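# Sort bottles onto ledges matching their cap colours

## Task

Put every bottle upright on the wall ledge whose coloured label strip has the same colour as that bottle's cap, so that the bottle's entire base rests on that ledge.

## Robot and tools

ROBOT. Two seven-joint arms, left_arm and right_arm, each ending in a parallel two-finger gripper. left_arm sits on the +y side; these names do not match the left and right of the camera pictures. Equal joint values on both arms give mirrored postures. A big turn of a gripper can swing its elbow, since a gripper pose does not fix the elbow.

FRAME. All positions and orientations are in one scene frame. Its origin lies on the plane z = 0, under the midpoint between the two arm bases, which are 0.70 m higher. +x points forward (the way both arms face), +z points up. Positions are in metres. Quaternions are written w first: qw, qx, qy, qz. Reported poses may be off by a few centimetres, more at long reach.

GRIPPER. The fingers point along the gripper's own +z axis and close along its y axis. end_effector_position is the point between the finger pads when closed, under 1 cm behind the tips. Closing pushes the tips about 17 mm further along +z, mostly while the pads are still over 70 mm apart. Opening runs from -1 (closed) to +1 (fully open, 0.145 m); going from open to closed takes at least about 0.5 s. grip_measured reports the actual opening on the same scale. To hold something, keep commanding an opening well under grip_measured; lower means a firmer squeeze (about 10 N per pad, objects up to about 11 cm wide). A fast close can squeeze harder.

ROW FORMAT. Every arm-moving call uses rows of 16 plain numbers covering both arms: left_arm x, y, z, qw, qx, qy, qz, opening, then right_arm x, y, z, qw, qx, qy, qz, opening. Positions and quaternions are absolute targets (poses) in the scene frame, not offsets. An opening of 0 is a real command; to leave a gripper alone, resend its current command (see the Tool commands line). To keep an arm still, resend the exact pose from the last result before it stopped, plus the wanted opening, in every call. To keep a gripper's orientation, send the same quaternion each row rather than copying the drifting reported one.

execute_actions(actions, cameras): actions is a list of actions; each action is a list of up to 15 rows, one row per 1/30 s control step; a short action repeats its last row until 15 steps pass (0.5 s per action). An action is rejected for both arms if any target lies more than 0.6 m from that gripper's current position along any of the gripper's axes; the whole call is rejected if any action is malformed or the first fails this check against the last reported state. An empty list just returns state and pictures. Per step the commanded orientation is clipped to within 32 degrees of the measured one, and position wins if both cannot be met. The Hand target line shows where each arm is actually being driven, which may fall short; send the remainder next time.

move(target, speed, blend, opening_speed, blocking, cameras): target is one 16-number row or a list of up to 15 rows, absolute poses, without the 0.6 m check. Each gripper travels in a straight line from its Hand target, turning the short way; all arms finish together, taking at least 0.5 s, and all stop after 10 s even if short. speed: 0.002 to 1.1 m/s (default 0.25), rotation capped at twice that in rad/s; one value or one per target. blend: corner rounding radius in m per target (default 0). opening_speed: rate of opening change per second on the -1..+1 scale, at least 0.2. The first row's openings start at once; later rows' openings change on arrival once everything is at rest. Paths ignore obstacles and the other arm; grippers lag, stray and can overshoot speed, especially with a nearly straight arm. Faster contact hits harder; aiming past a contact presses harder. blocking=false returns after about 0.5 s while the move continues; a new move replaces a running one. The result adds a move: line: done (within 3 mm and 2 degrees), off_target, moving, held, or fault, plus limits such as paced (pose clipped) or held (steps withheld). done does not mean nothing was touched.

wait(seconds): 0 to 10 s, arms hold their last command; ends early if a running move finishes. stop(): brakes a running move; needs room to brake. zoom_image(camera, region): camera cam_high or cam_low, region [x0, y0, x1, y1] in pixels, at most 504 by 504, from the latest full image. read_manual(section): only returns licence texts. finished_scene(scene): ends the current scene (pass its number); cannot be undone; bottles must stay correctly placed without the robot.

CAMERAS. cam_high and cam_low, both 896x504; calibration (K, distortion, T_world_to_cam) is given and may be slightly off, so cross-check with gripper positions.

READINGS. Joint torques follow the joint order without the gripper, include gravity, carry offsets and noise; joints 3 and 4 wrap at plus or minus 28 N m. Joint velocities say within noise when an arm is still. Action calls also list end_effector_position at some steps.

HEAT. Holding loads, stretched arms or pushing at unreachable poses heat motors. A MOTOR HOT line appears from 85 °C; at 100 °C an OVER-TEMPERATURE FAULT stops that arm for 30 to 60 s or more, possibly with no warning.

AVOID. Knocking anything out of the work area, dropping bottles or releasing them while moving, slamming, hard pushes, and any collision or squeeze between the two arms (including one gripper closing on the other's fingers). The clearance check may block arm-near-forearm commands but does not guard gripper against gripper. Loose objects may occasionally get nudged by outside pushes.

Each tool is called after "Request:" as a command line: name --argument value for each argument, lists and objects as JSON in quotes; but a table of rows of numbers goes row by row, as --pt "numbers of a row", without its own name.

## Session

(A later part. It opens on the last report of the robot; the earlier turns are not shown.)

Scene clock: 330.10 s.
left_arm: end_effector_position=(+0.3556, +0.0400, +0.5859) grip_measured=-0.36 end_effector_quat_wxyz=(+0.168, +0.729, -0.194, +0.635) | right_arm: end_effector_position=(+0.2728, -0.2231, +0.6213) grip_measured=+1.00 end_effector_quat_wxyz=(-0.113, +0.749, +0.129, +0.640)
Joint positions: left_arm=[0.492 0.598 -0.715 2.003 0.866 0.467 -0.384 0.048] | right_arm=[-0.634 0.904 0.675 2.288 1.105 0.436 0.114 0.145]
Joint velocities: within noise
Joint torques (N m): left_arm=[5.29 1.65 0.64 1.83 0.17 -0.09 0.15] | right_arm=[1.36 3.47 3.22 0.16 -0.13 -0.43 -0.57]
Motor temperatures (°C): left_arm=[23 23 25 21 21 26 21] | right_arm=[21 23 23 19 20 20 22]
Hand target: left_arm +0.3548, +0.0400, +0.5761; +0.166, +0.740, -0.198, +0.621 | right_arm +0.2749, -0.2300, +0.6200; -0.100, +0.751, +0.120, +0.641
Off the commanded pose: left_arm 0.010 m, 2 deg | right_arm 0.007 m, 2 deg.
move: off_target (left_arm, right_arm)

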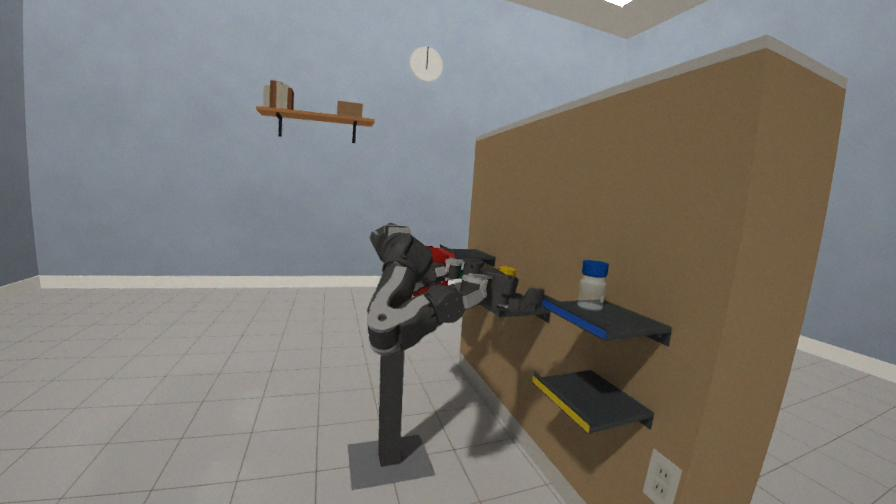

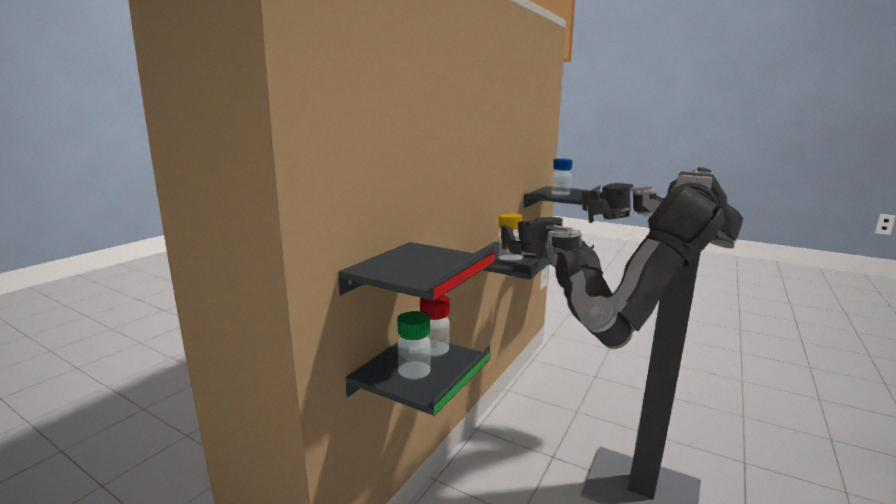

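Request:
move --pt "0.355 0.04 0.585 0.167 0.732 -0.195 0.631 -0.7 0.275 -0.23 0.62 -0.1 0.75 0.12 0.64 1" --pt "0.355 0.04 0.585 0.167 0.732 -0.195 0.631 0.5 0.275 -0.23 0.62 -0.1 0.75 0.12 0.64 1" --pt "0.285 0.08 0.592 0.166 0.740 -0.198 0.621 0.5 0.275 -0.23 0.62 -0.1 0.75 0.12 0.64 1" --pt "0.27 0.19 0.51 0 0.766 0 0.643 0.5 0.275 -0.17 0.605 -0.166 0.74 0.198 0.621 1" --pt "0.262 0.285 0.505 -0.112 0.754 0.133 0.633 0.1 0.29 -0.014 0.59 -0.166 0.74 0.198 0.621 1" --pt "0.295 0.299 0.49 -0.112 0.754 0.133 0.633 0.1 0.29 -0.014 0.588 -0.166 0.74 0.198 0.621 1" --speed '[0.12,0.12,0.15,0.25,0.25,0.15]' --opening_speed 1

Request:
zoom_image --camera "cam_low" --region '[380, 190, 580, 390]'

Request:
zoom_image --camera "cam_high" --region '[430, 230, 560, 330]'

Scene clock: 366.23 s.
left_arm: end_effector_position=(+0.2953, +0.2996, +0.4927) grip_measured=+0.10 end_effector_quat_wxyz=(-0.114, +0.752, +0.134, +0.636) | right_arm: end_effector_position=(+0.2899, -0.0142, +0.5895) grip_measured=+1.00 end_effector_quat_wxyz=(-0.166, +0.739, +0.198, +0.622)
Joint positions: left_arm=[-0.384 0.825 -0.097 1.945 0.816 -0.05 -0.683 0.083] | right_arm=[0.249 0.44 -0.678 2.29 0.694 0.707 -0.52 0.145]
Joint velocities: within noise
Joint torques (N m): left_arm=[2.68 4.15 1.32 3.26 -0.13 -0.54 0.25] | right_arm=[2.7 0.46 1.2 2.76 -0.17 -0.5 0.05]
Motor temperatures (°C): left_arm=[23 22 24 21 21 25 21] | right_arm=[21 23 23 19 20 20 22]
Hand target: left_arm +0.2950, +0.2990, +0.4901; -0.112, +0.754, +0.133, +0.633 | right_arm +0.2900, -0.0139, +0.5880; -0.166, +0.740, +0.198, +0.621
Off the commanded pose: left_arm 0.003 m, 0 deg | right_arm 0.001 m, 0 deg.
move: done

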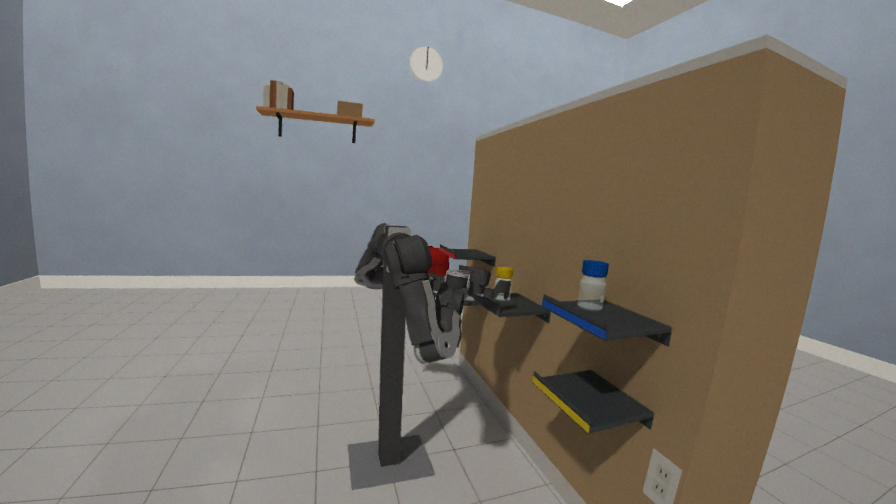

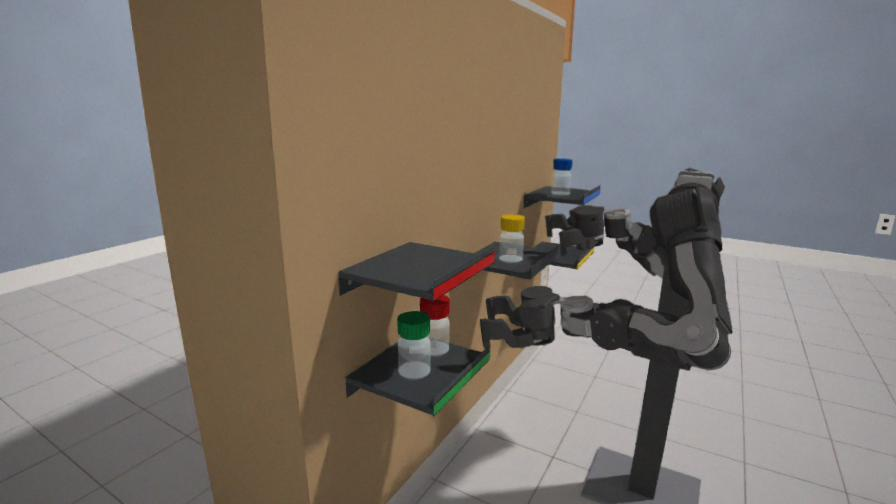

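Scaled by 2.520 from the camera's 896x504 image, which has a finer 1280x720 frame.

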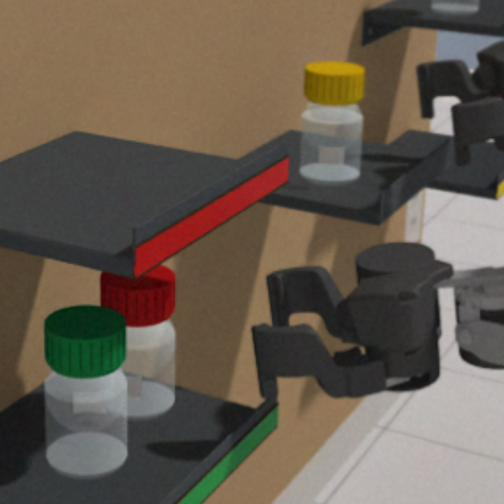

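Scaled by 3.877 from the camera's 896x504 image, which has a finer 1280x720 frame.

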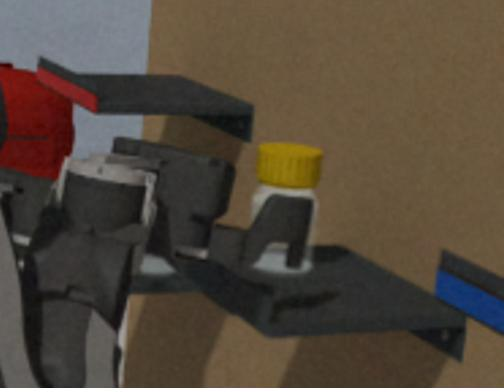

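Request:
move --target '[0.342,0.315,0.492,-0.112,0.754,0.133,0.633,0.15,0.358,0.026,0.58,-0.166,0.74,0.198,0.621,1]' --speed 0.12

Request:
zoom_image --camera "cam_low" --region '[380, 270, 520, 400]'

Request:
zoom_image --camera "cam_high" --region '[430, 230, 560, 330]'

Request:
zoom_image --camera "cam_low" --region '[460, 190, 580, 290]'

Scene clock: 378.30 s.
left_arm: end_effector_position=(+0.3425, +0.3158, +0.4957) grip_measured=+0.15 end_effector_quat_wxyz=(-0.113, +0.750, +0.135, +0.637) | right_arm: end_effector_position=(+0.3591, +0.0245, +0.5808) grip_measured=+1.00 end_effector_quat_wxyz=(-0.164, +0.741, +0.195, +0.622)
Joint positions: left_arm=[-0.106 0.825 -0.191 1.747 0.873 0.012 -0.609 0.087] | right_arm=[0.508 0.25 -0.757 1.887 0.672 0.634 -0.454 0.145]
Joint velocities: within noise
Joint torques (N m): left_arm=[4.1 4.71 1.5 3.03 -0.12 -0.48 0.23] | right_arm=[4.92 -0.73 1.14 3.49 -0.15 -0.53 0.16]
Motor temperatures (°C): left_arm=[23 23 24 21 21 25 21] | right_arm=[21 23 23 19 20 20 22]
Hand target: left_arm +0.3419, +0.3151, +0.4920; -0.112, +0.754, +0.133, +0.633 | right_arm +0.3580, +0.0260, +0.5801; -0.166, +0.740, +0.198, +0.621
Off the commanded pose: left_arm 0.004 m, 1 deg | right_arm 0.002 m, 0 deg.
move: off_target (left_arm)

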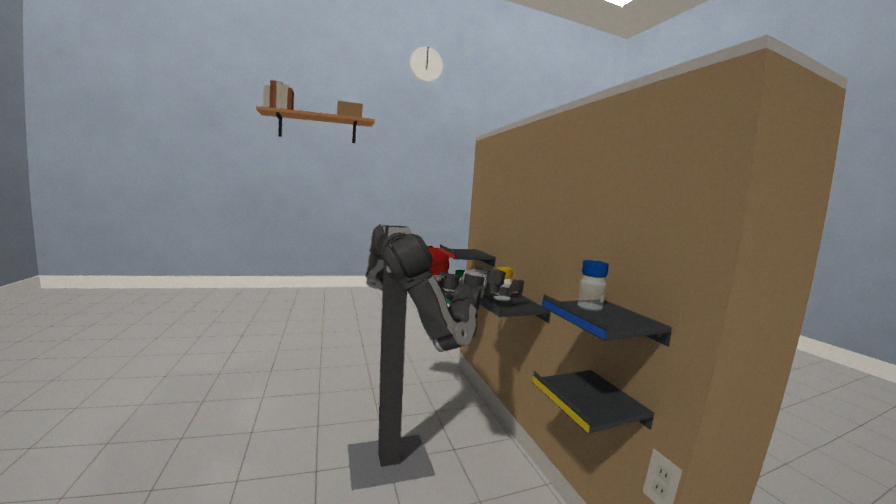

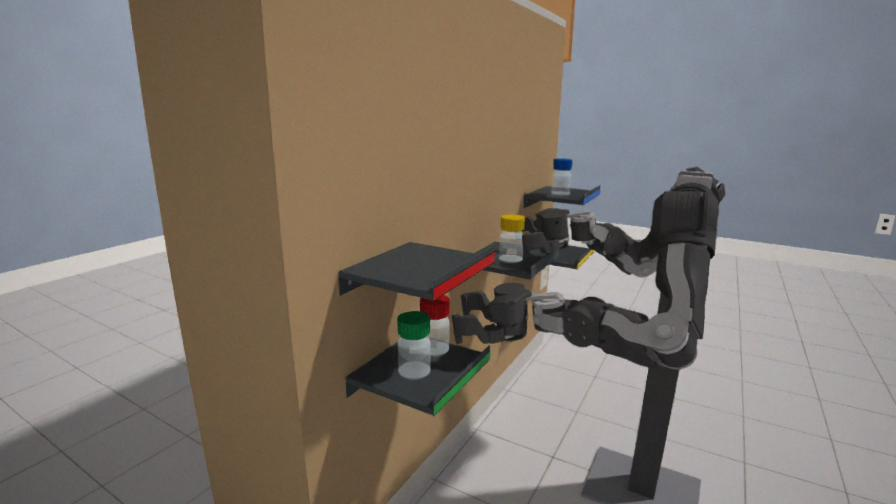

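Scaled by 3.600 from the camera's 896x504 image, which has a finer 1280x720 frame.

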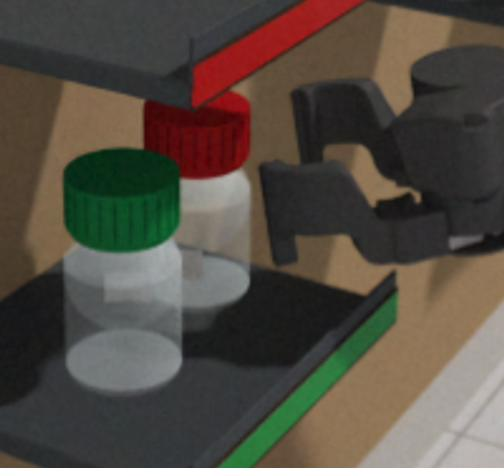

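Scaled by 3.877 from the camera's 896x504 image, which has a finer 1280x720 frame.

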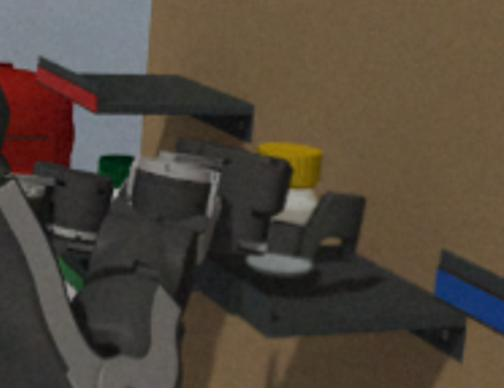

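Scaled by 4.200 from the camera's 896x504 image, which has a finer 1280x720 frame.

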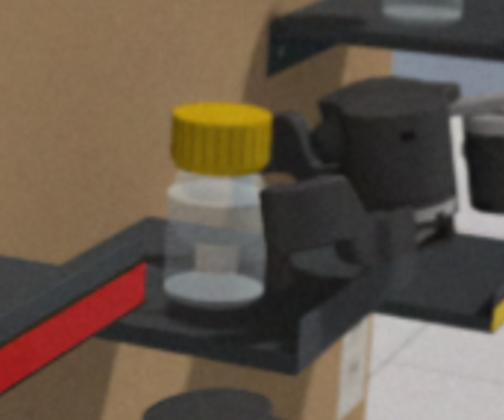

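Request:
move --pt "0.382 0.330 0.492 -0.112 0.754 0.133 0.633 0.15 0.360 0.025 0.58 -0.166 0.74 0.198 0.621 1" --pt "0.382 0.330 0.492 -0.112 0.754 0.133 0.633 -0.65 0.360 0.025 0.58 -0.166 0.74 0.198 0.621 -0.65" --speed 0.1 --opening_speed 1.5

Request:
zoom_image --camera "cam_low" --region '[380, 270, 520, 400]'

Request:
zoom_image --camera "cam_low" --region '[460, 190, 580, 290]'

Scene clock: 426.00 s.
left_arm: end_effector_position=(+0.3824, +0.3311, +0.4955) grip_measured=-0.28 end_effector_quat_wxyz=(-0.114, +0.751, +0.134, +0.637) | right_arm: end_effector_position=(+0.3596, +0.0248, +0.5802) grip_measured=-0.26 end_effector_quat_wxyz=(-0.166, +0.740, +0.197, +0.621)
Joint positions: left_arm=[0.129 0.801 -0.285 1.531 0.89 0.038 -0.52 0.054] | right_arm=[0.51 0.253 -0.757 1.882 0.672 0.63 -0.445 0.056]
Joint velocities: within noise
Joint torques (N m): left_arm=[5.53 4.55 1.72 3.12 -0.08 -0.53 0.2] | right_arm=[5.29 -0.78 1.88 2.92 -0.12 -0.5 0.11]
Motor temperatures (°C): left_arm=[23 23 24 22 21 25 21] | right_arm=[22 23 22 20 20 21 21]
Hand target: left_arm +0.3820, +0.3300, +0.4920; -0.112, +0.754, +0.133, +0.633 | right_arm +0.3600, +0.0250, +0.5799; -0.166, +0.740, +0.198, +0.621
Off the commanded pose: left_arm 0.004 m, 1 deg | right_arm 0.000 m, 0 deg.
move: off_target (left_arm); target 2's new opening was sent with left_arm's hand 0.005 m and 1 deg from that target

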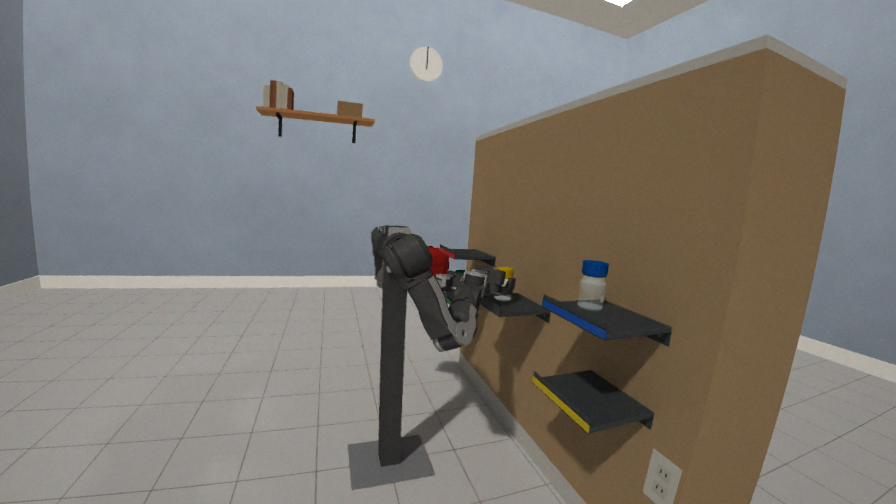

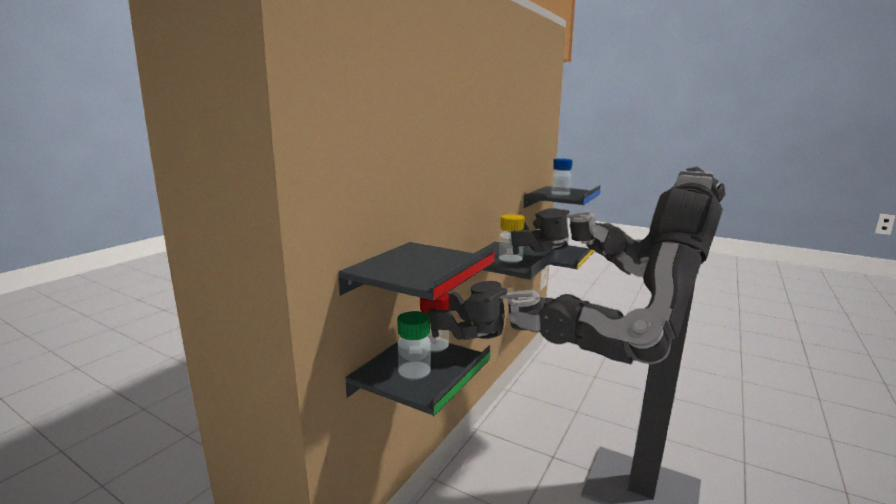

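Scaled by 3.600 from the camera's 896x504 image, which has a finer 1280x720 frame.

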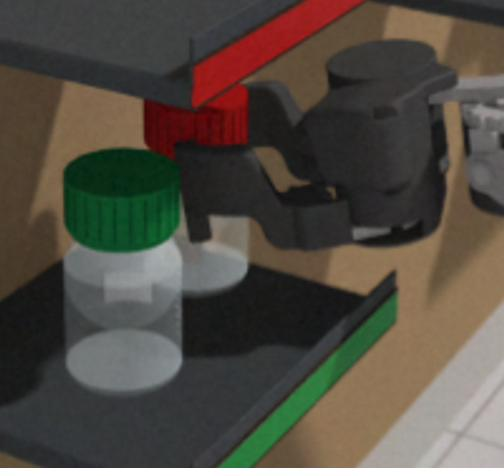

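Scaled by 4.200 from the camera's 896x504 image, which has a finer 1280x720 frame.

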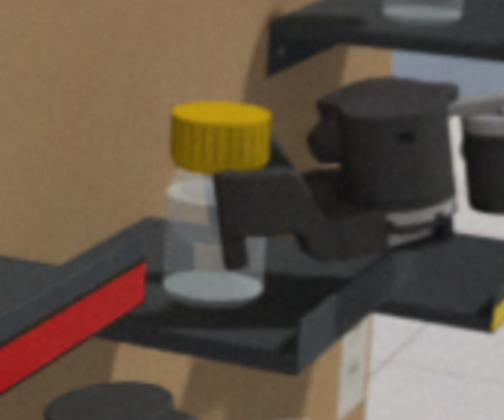

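Request:
move --pt "0.382 0.330 0.535 -0.112 0.754 0.133 0.633 -0.75 0.360 0.025 0.63 -0.166 0.74 0.198 0.621 -0.75" --pt "0.355 0.215 0.55 -0.112 0.754 0.133 0.633 -0.75 0.345 -0.18 0.62 0 0.766 0 0.643 -0.75" --pt "0.355 0.215 0.745 -0.115 0.740 0.13 0.649 -0.75 0.352 -0.205 0.55 0.112 0.754 -0.133 0.633 -0.75" --pt "0.365 0.36 0.735 -0.118 0.731 0.128 0.66 -0.75 0.362 -0.344 0.54 0.112 0.754 -0.133 0.633 -0.75" --speed '[0.1,0.18,0.18,0.18]'

Request:
zoom_image --camera "cam_low" --region '[360, 150, 540, 300]'

Request:
zoom_image --camera "cam_high" --region '[500, 290, 680, 440]'

Scene clock: 450.93 s.
left_arm: end_effector_position=(+0.3648, +0.3604, +0.7328) grip_measured=-0.28 end_effector_quat_wxyz=(-0.120, +0.735, +0.128, +0.655) | right_arm: end_effector_position=(+0.3612, -0.3450, +0.5369) grip_measured=-0.26 end_effector_quat_wxyz=(+0.115, +0.759, -0.133, +0.627)
Joint positions: left_arm=[0.573 1.238 -0.078 1.827 1.48 0.654 -0.716 0.054] | right_arm=[-0.016 0.805 0.016 1.734 0.891 0.28 -0.477 0.056]
Joint velocities: within noise
Joint torques (N m): left_arm=[5.89 5.26 3.28 1.42 -0.33 -0.82 0.22] | right_arm=[3.78 5.08 3.74 3.67 -0.22 -0.72 0.16]
Motor temperatures (°C): left_arm=[24 23 24 22 21 25 21] | right_arm=[23 23 23 20 20 21 21]
Hand target: left_arm +0.3650, +0.3600, +0.7349; -0.118, +0.731, +0.128, +0.660 | right_arm +0.3620, -0.3440, +0.5400; +0.112, +0.754, -0.133, +0.633
Off the commanded pose: left_arm 0.002 m, 1 deg | right_arm 0.003 m, 1 deg.
move: done

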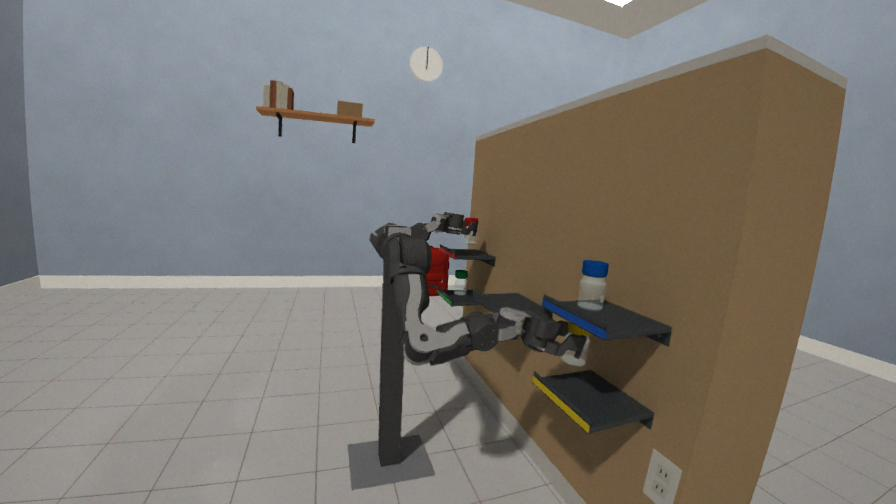

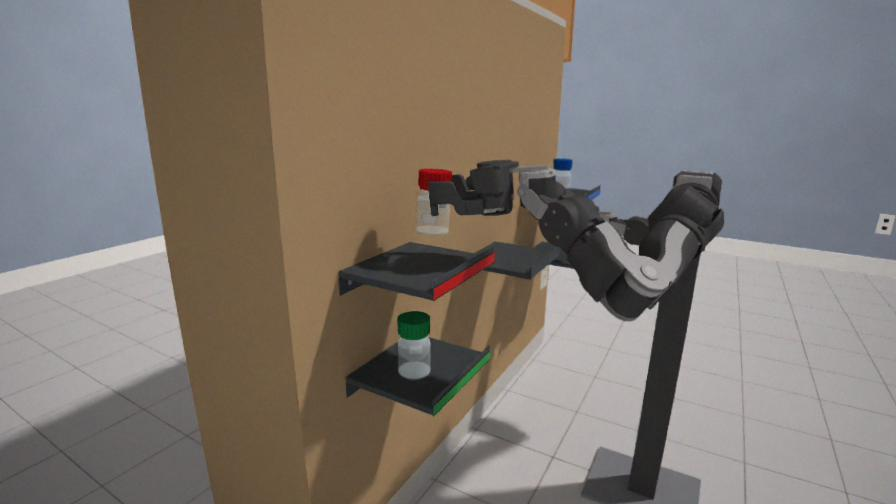

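Scaled by 2.800 from the camera's 896x504 image, which has a finer 1280x720 frame.

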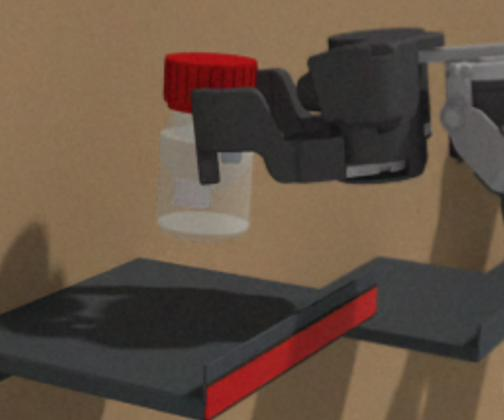

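Scaled by 2.800 from the camera's 896x504 image, which has a finer 1280x720 frame.

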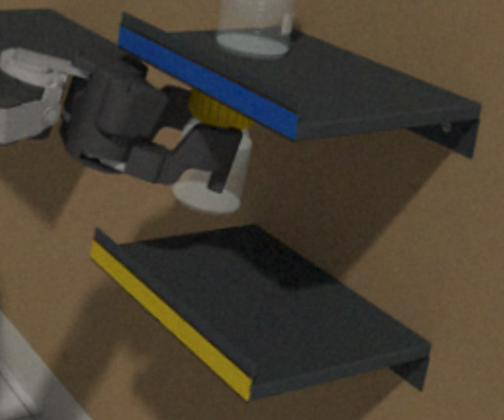

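Request:
move --pt "0.367 0.36 0.70 -0.114 0.752 0.131 0.636 -0.75 0.365 -0.36 0.512 0.112 0.754 -0.133 0.633 -0.75" --pt "0.367 0.36 0.69 -0.114 0.752 0.131 0.636 -0.75 0.365 -0.36 0.502 0.112 0.754 -0.133 0.633 -0.75" --speed '[0.1,0.04]'

Request:
zoom_image --camera "cam_low" --region '[360, 150, 540, 300]'

Request:
zoom_image --camera "cam_high" --region '[500, 290, 680, 440]'

Scene clock: 461.10 s.
left_arm: end_effector_position=(+0.3666, +0.3610, +0.6898) grip_measured=-0.28 end_effector_quat_wxyz=(-0.117, +0.753, +0.132, +0.634) | right_arm: end_effector_position=(+0.3638, -0.3613, +0.4999) grip_measured=-0.26 end_effector_quat_wxyz=(+0.114, +0.758, -0.135, +0.628)
Joint positions: left_arm=[0.381 1.235 -0.036 1.837 1.456 0.559 -0.697 0.054] | right_arm=[-0.014 0.771 -0.022 1.557 0.835 0.136 -0.365 0.056]
Joint velocities: within noise
Joint torques (N m): left_arm=[5 5.87 3.32 1.83 -0.24 -0.74 0.25] | right_arm=[4.29 5.37 2.78 3.15 -0.27 -0.8 0.18]
Motor temperatures (°C): left_arm=[24 24 24 21 22 25 21] | right_arm=[22 23 23 20 20 21 21]
Hand target: left_arm +0.3670, +0.3600, +0.6900; -0.114, +0.752, +0.131, +0.636 | right_arm +0.3650, -0.3600, +0.5021; +0.112, +0.754, -0.133, +0.633
Off the commanded pose: left_arm 0.001 m, 0 deg | right_arm 0.003 m, 1 deg.
move: done

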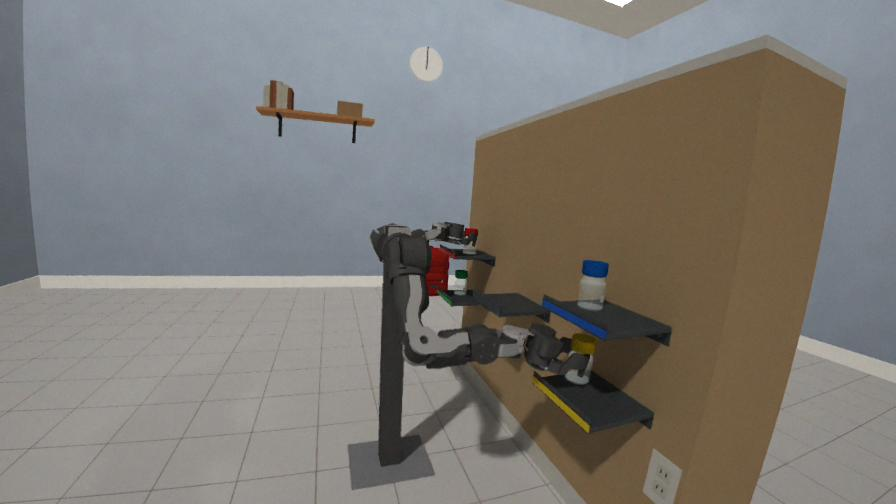

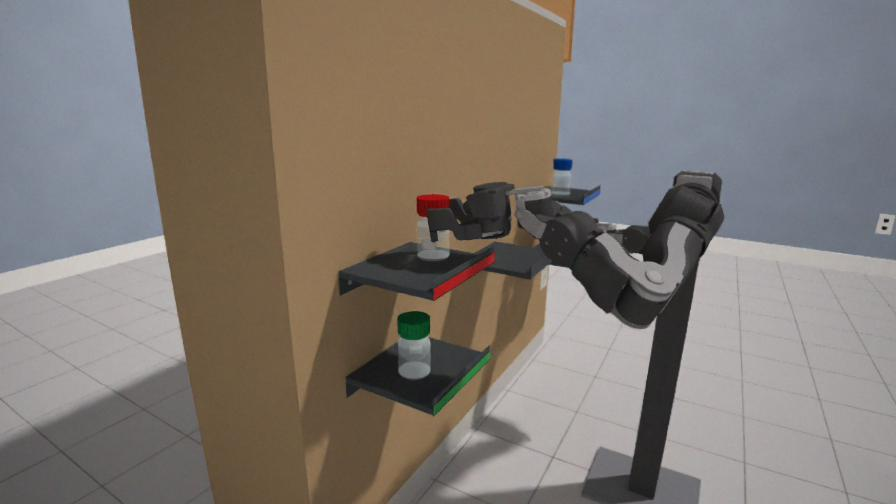

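Scaled by 2.800 from the camera's 896x504 image, which has a finer 1280x720 frame.

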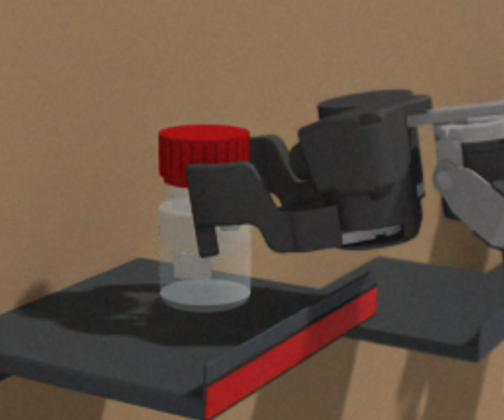

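Scaled by 2.800 from the camera's 896x504 image, which has a finer 1280x720 frame.

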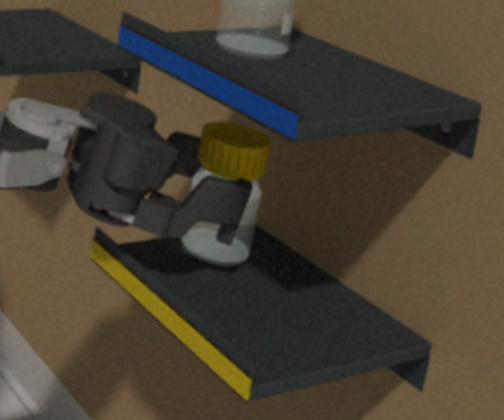

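Request:
move --target '[0.367,0.36,0.680,-0.114,0.752,0.131,0.636,-0.75,0.365,-0.36,0.492,0.112,0.754,-0.133,0.633,-0.75]' --speed 0.04

Request:
zoom_image --camera "cam_high" --region '[500, 290, 680, 440]'

Scene clock: 467.17 s.
left_arm: end_effector_position=(+0.3665, +0.3614, +0.6888) grip_measured=-0.28 end_effector_quat_wxyz=(-0.117, +0.741, +0.134, +0.648) | right_arm: end_effector_position=(+0.3636, -0.3614, +0.4897) grip_measured=-0.26 end_effector_quat_wxyz=(+0.114, +0.758, -0.135, +0.628)
Joint positions: left_arm=[0.332 1.244 -0.025 1.845 1.434 0.489 -0.685 0.054] | right_arm=[-0.013 0.75 -0.033 1.521 0.812 0.106 -0.347 0.056]
Joint velocities: within noise
Joint torques (N m): left_arm=[3.39 6.16 1.78 1.06 0.13 -0.16 0.19] | right_arm=[4.47 5.31 2.66 3.22 -0.23 -0.78 0.18]
Motor temperatures (°C): left_arm=[24 24 25 21 22 25 21] | right_arm=[22 23 23 20 20 21 21]
Hand target: left_arm +0.3669, +0.3600, +0.6801; -0.114, +0.752, +0.131, +0.636 | right_arm +0.3650, -0.3600, +0.4920; +0.112, +0.754, -0.133, +0.633
Off the commanded pose: left_arm 0.009 m, 2 deg | right_arm 0.003 m, 1 deg.
move: off_target (left_arm)

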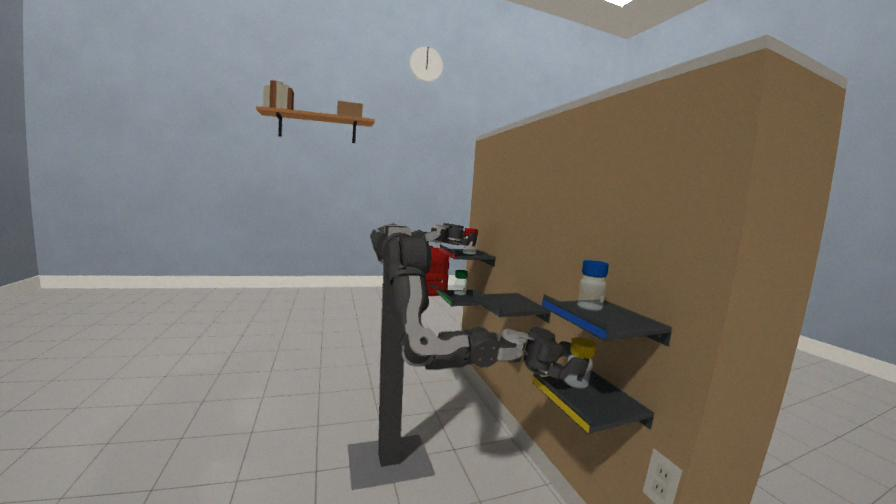

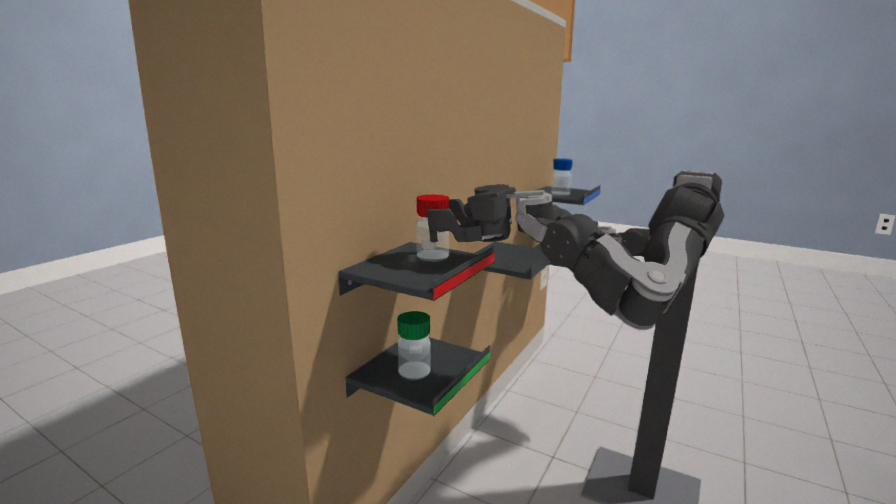

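Scaled by 2.800 from the camera's 896x504 image, which has a finer 1280x720 frame.

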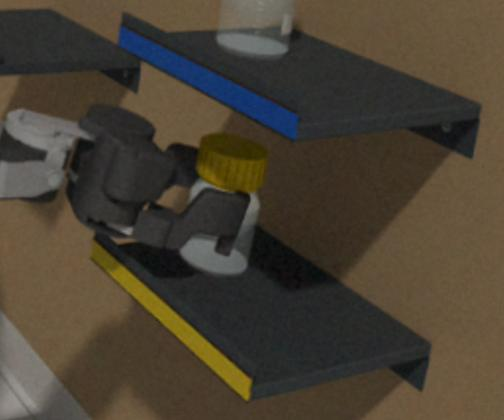

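Request:
move --target '[0.367,0.361,0.689,-0.116,0.743,0.133,0.646,-0.75,0.365,-0.36,0.481,0.112,0.754,-0.133,0.633,-0.75]' --speed 0.04

Request:
zoom_image --camera "cam_high" --region '[500, 290, 680, 440]'

Scene clock: 474.50 s.
left_arm: end_effector_position=(+0.3665, +0.3612, +0.6897) grip_measured=-0.28 end_effector_quat_wxyz=(-0.117, +0.742, +0.133, +0.646) | right_arm: end_effector_position=(+0.3647, -0.3623, +0.4837) grip_measured=-0.26 end_effector_quat_wxyz=(+0.116, +0.752, -0.135, +0.635)
Joint positions: left_arm=[0.34 1.244 -0.026 1.844 1.437 0.5 -0.685 0.054] | right_arm=[-0.005 0.73 -0.043 1.482 0.784 0.061 -0.329 0.056]
Joint velocities: within noise
Joint torques (N m): left_arm=[6.34 5.74 2.43 1.14 -0.2 -0.54 0.12] | right_arm=[3.89 4.76 1.91 2.69 -0.04 -0.5 0.22]
Motor temperatures (°C): left_arm=[23 24 24 21 21 25 21] | right_arm=[22 24 23 20 20 21 21]
Hand target: left_arm +0.3670, +0.3610, +0.6890; -0.116, +0.743, +0.133, +0.646 | right_arm +0.3649, -0.3600, +0.4810; +0.112, +0.754, -0.133, +0.633
Off the commanded pose: left_arm 0.001 m, 0 deg | right_arm 0.004 m, 1 deg.
move: off_target (right_arm)

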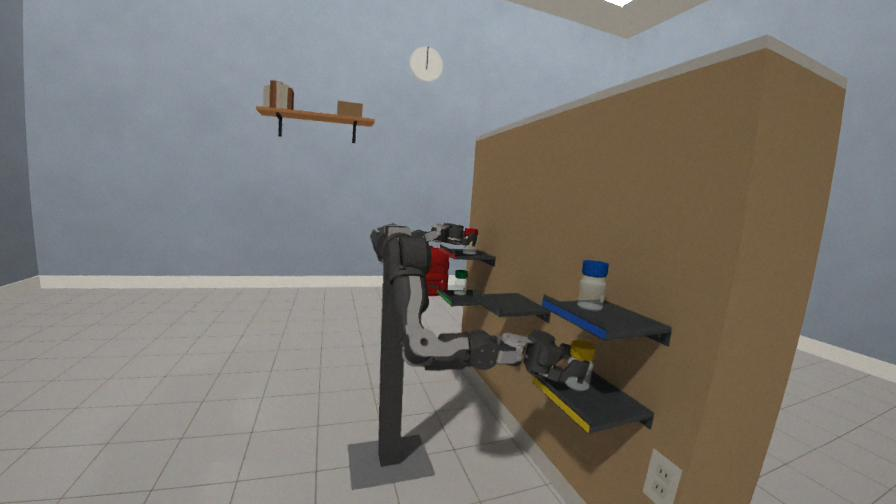

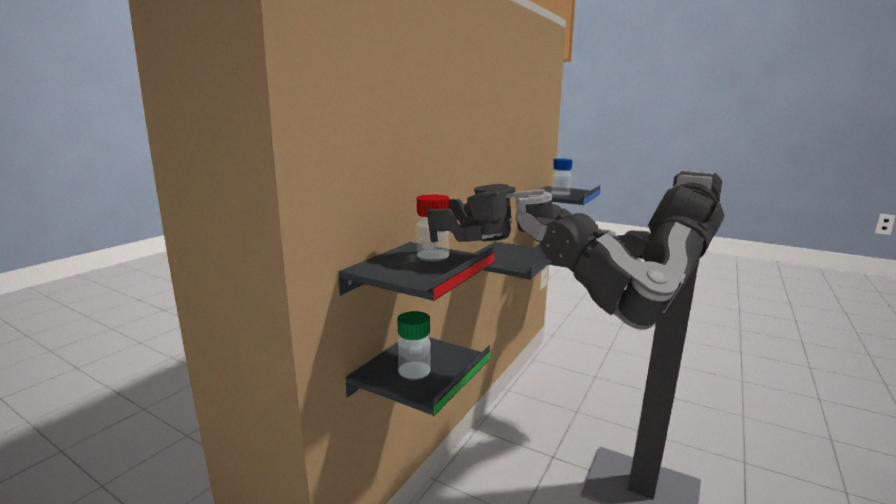

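Scaled by 2.800 from the camera's 896x504 image, which has a finer 1280x720 frame.

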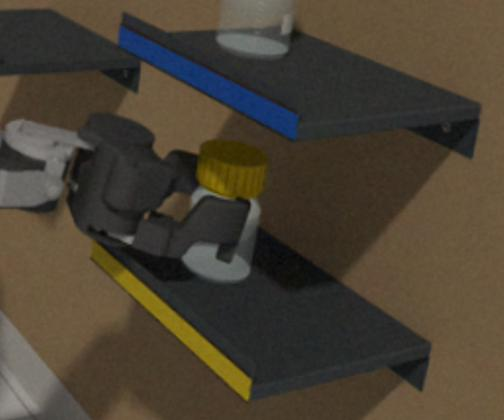

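Request:
move --pt "0.367 0.361 0.69 -0.116 0.743 0.133 0.646 0.3 0.365 -0.361 0.484 0.114 0.752 -0.134 0.635 0.3" --pt "0.29 0.335 0.70 -0.116 0.743 0.133 0.646 0.3 0.285 -0.332 0.497 0.114 0.752 -0.134 0.635 0.3" --pt "0.25 0.31 0.70 -0.116 0.735 0.133 0.655 0.3 0.245 -0.31 0.497 0.114 0.752 -0.134 0.635 0.3" --speed 0.12 --opening_speed 0.8

Request:
zoom_image --camera "cam_high" --region '[430, 210, 690, 440]'

Request:
zoom_image --camera "cam_low" --region '[330, 140, 620, 420]'

Scene clock: 492.60 s.
left_arm: end_effector_position=(+0.2511, +0.3107, +0.7010) grip_measured=+0.30 end_effector_quat_wxyz=(-0.085, +0.740, +0.094, +0.661) | right_arm: end_effector_position=(+0.2451, -0.3087, +0.4954) grip_measured=+0.30 end_effector_quat_wxyz=(+0.112, +0.755, -0.132, +0.633)
Joint positions: left_arm=[-0.486 0.938 1.029 2.432 1.584 0.781 -0.689 0.098] | right_arm=[-0.711 0.618 0.222 2.079 0.698 -0.015 -0.468 0.098]
Joint velocities: within noise
Joint torques (N m): left_arm=[1.07 3.78 2.14 0.76 -0.05 -0.49 0.24] | right_arm=[0.41 2.89 3.23 3.77 -0.21 -0.51 -0.07]
Motor temperatures (°C): left_arm=[24 24 25 21 21 25 21] | right_arm=[22 24 23 20 20 21 21]
Hand target: left_arm +0.2507, +0.3107, +0.7000; -0.082, +0.741, +0.094, +0.660 | right_arm +0.2450, -0.3100, +0.4969; +0.114, +0.752, -0.134, +0.635
Off the commanded pose: left_arm 0.002 m, 6 deg | right_arm 0.002 m, 1 deg.
joint read past its limit (left arm) — joint 4 (elbow), upper limit, where the elbow is as bent as it goes.
joint sent to its limit (left arm) — joint 4 (elbow), upper limit, where the elbow is as bent as it goes; joint 5 (forearm roll), upper limit; joint 6 (wrist pitch), upper limit. The joint targets are off in orientation, not in position.
move: off_target (left_arm)

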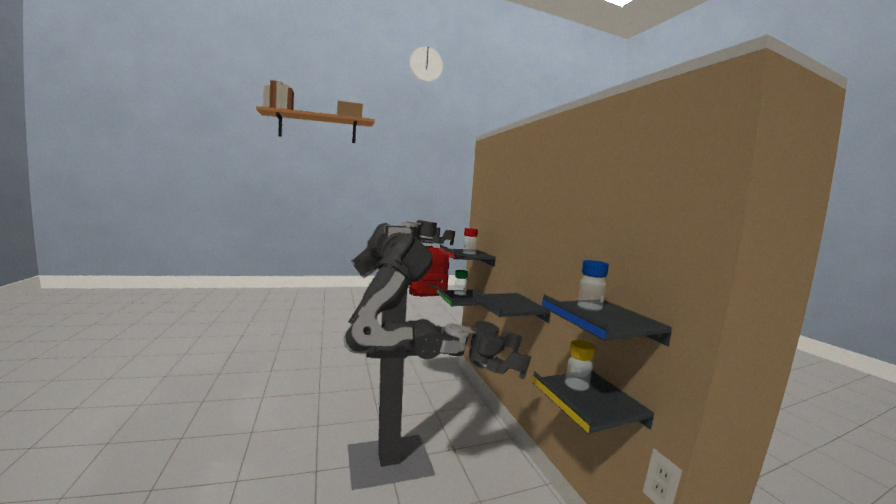

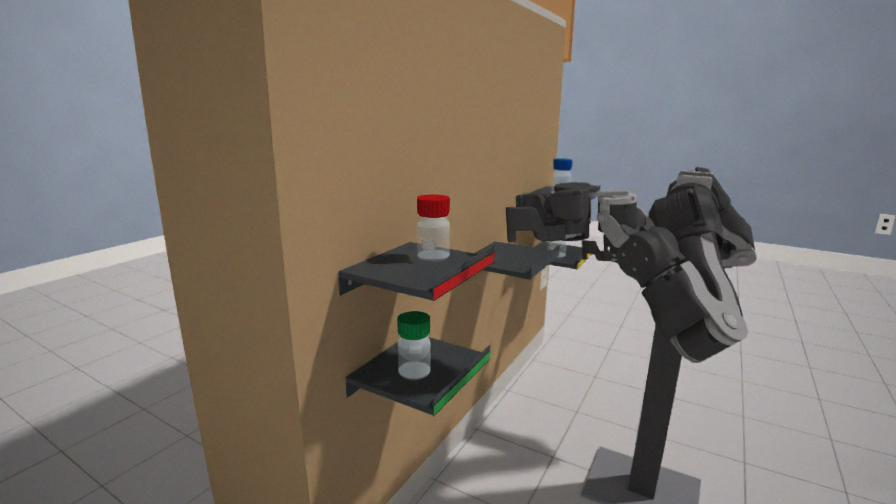

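Scaled by 1.938 from the camera's 896x504 image, which has a finer 1280x720 frame.

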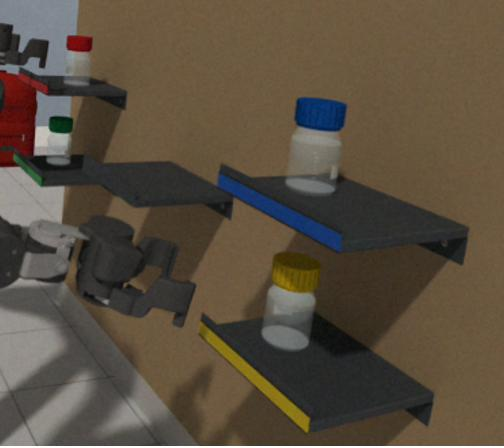

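Scaled by 1.738 from the camera's 896x504 image, which has a finer 1280x720 frame.

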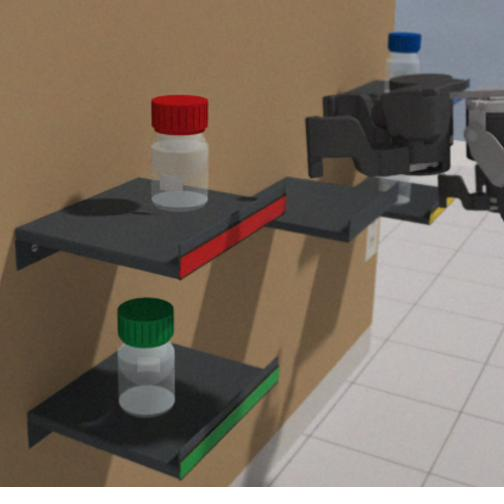

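All four stand correctly.

Request:
finished_scene --scene 2

The scene is finished: the task was done.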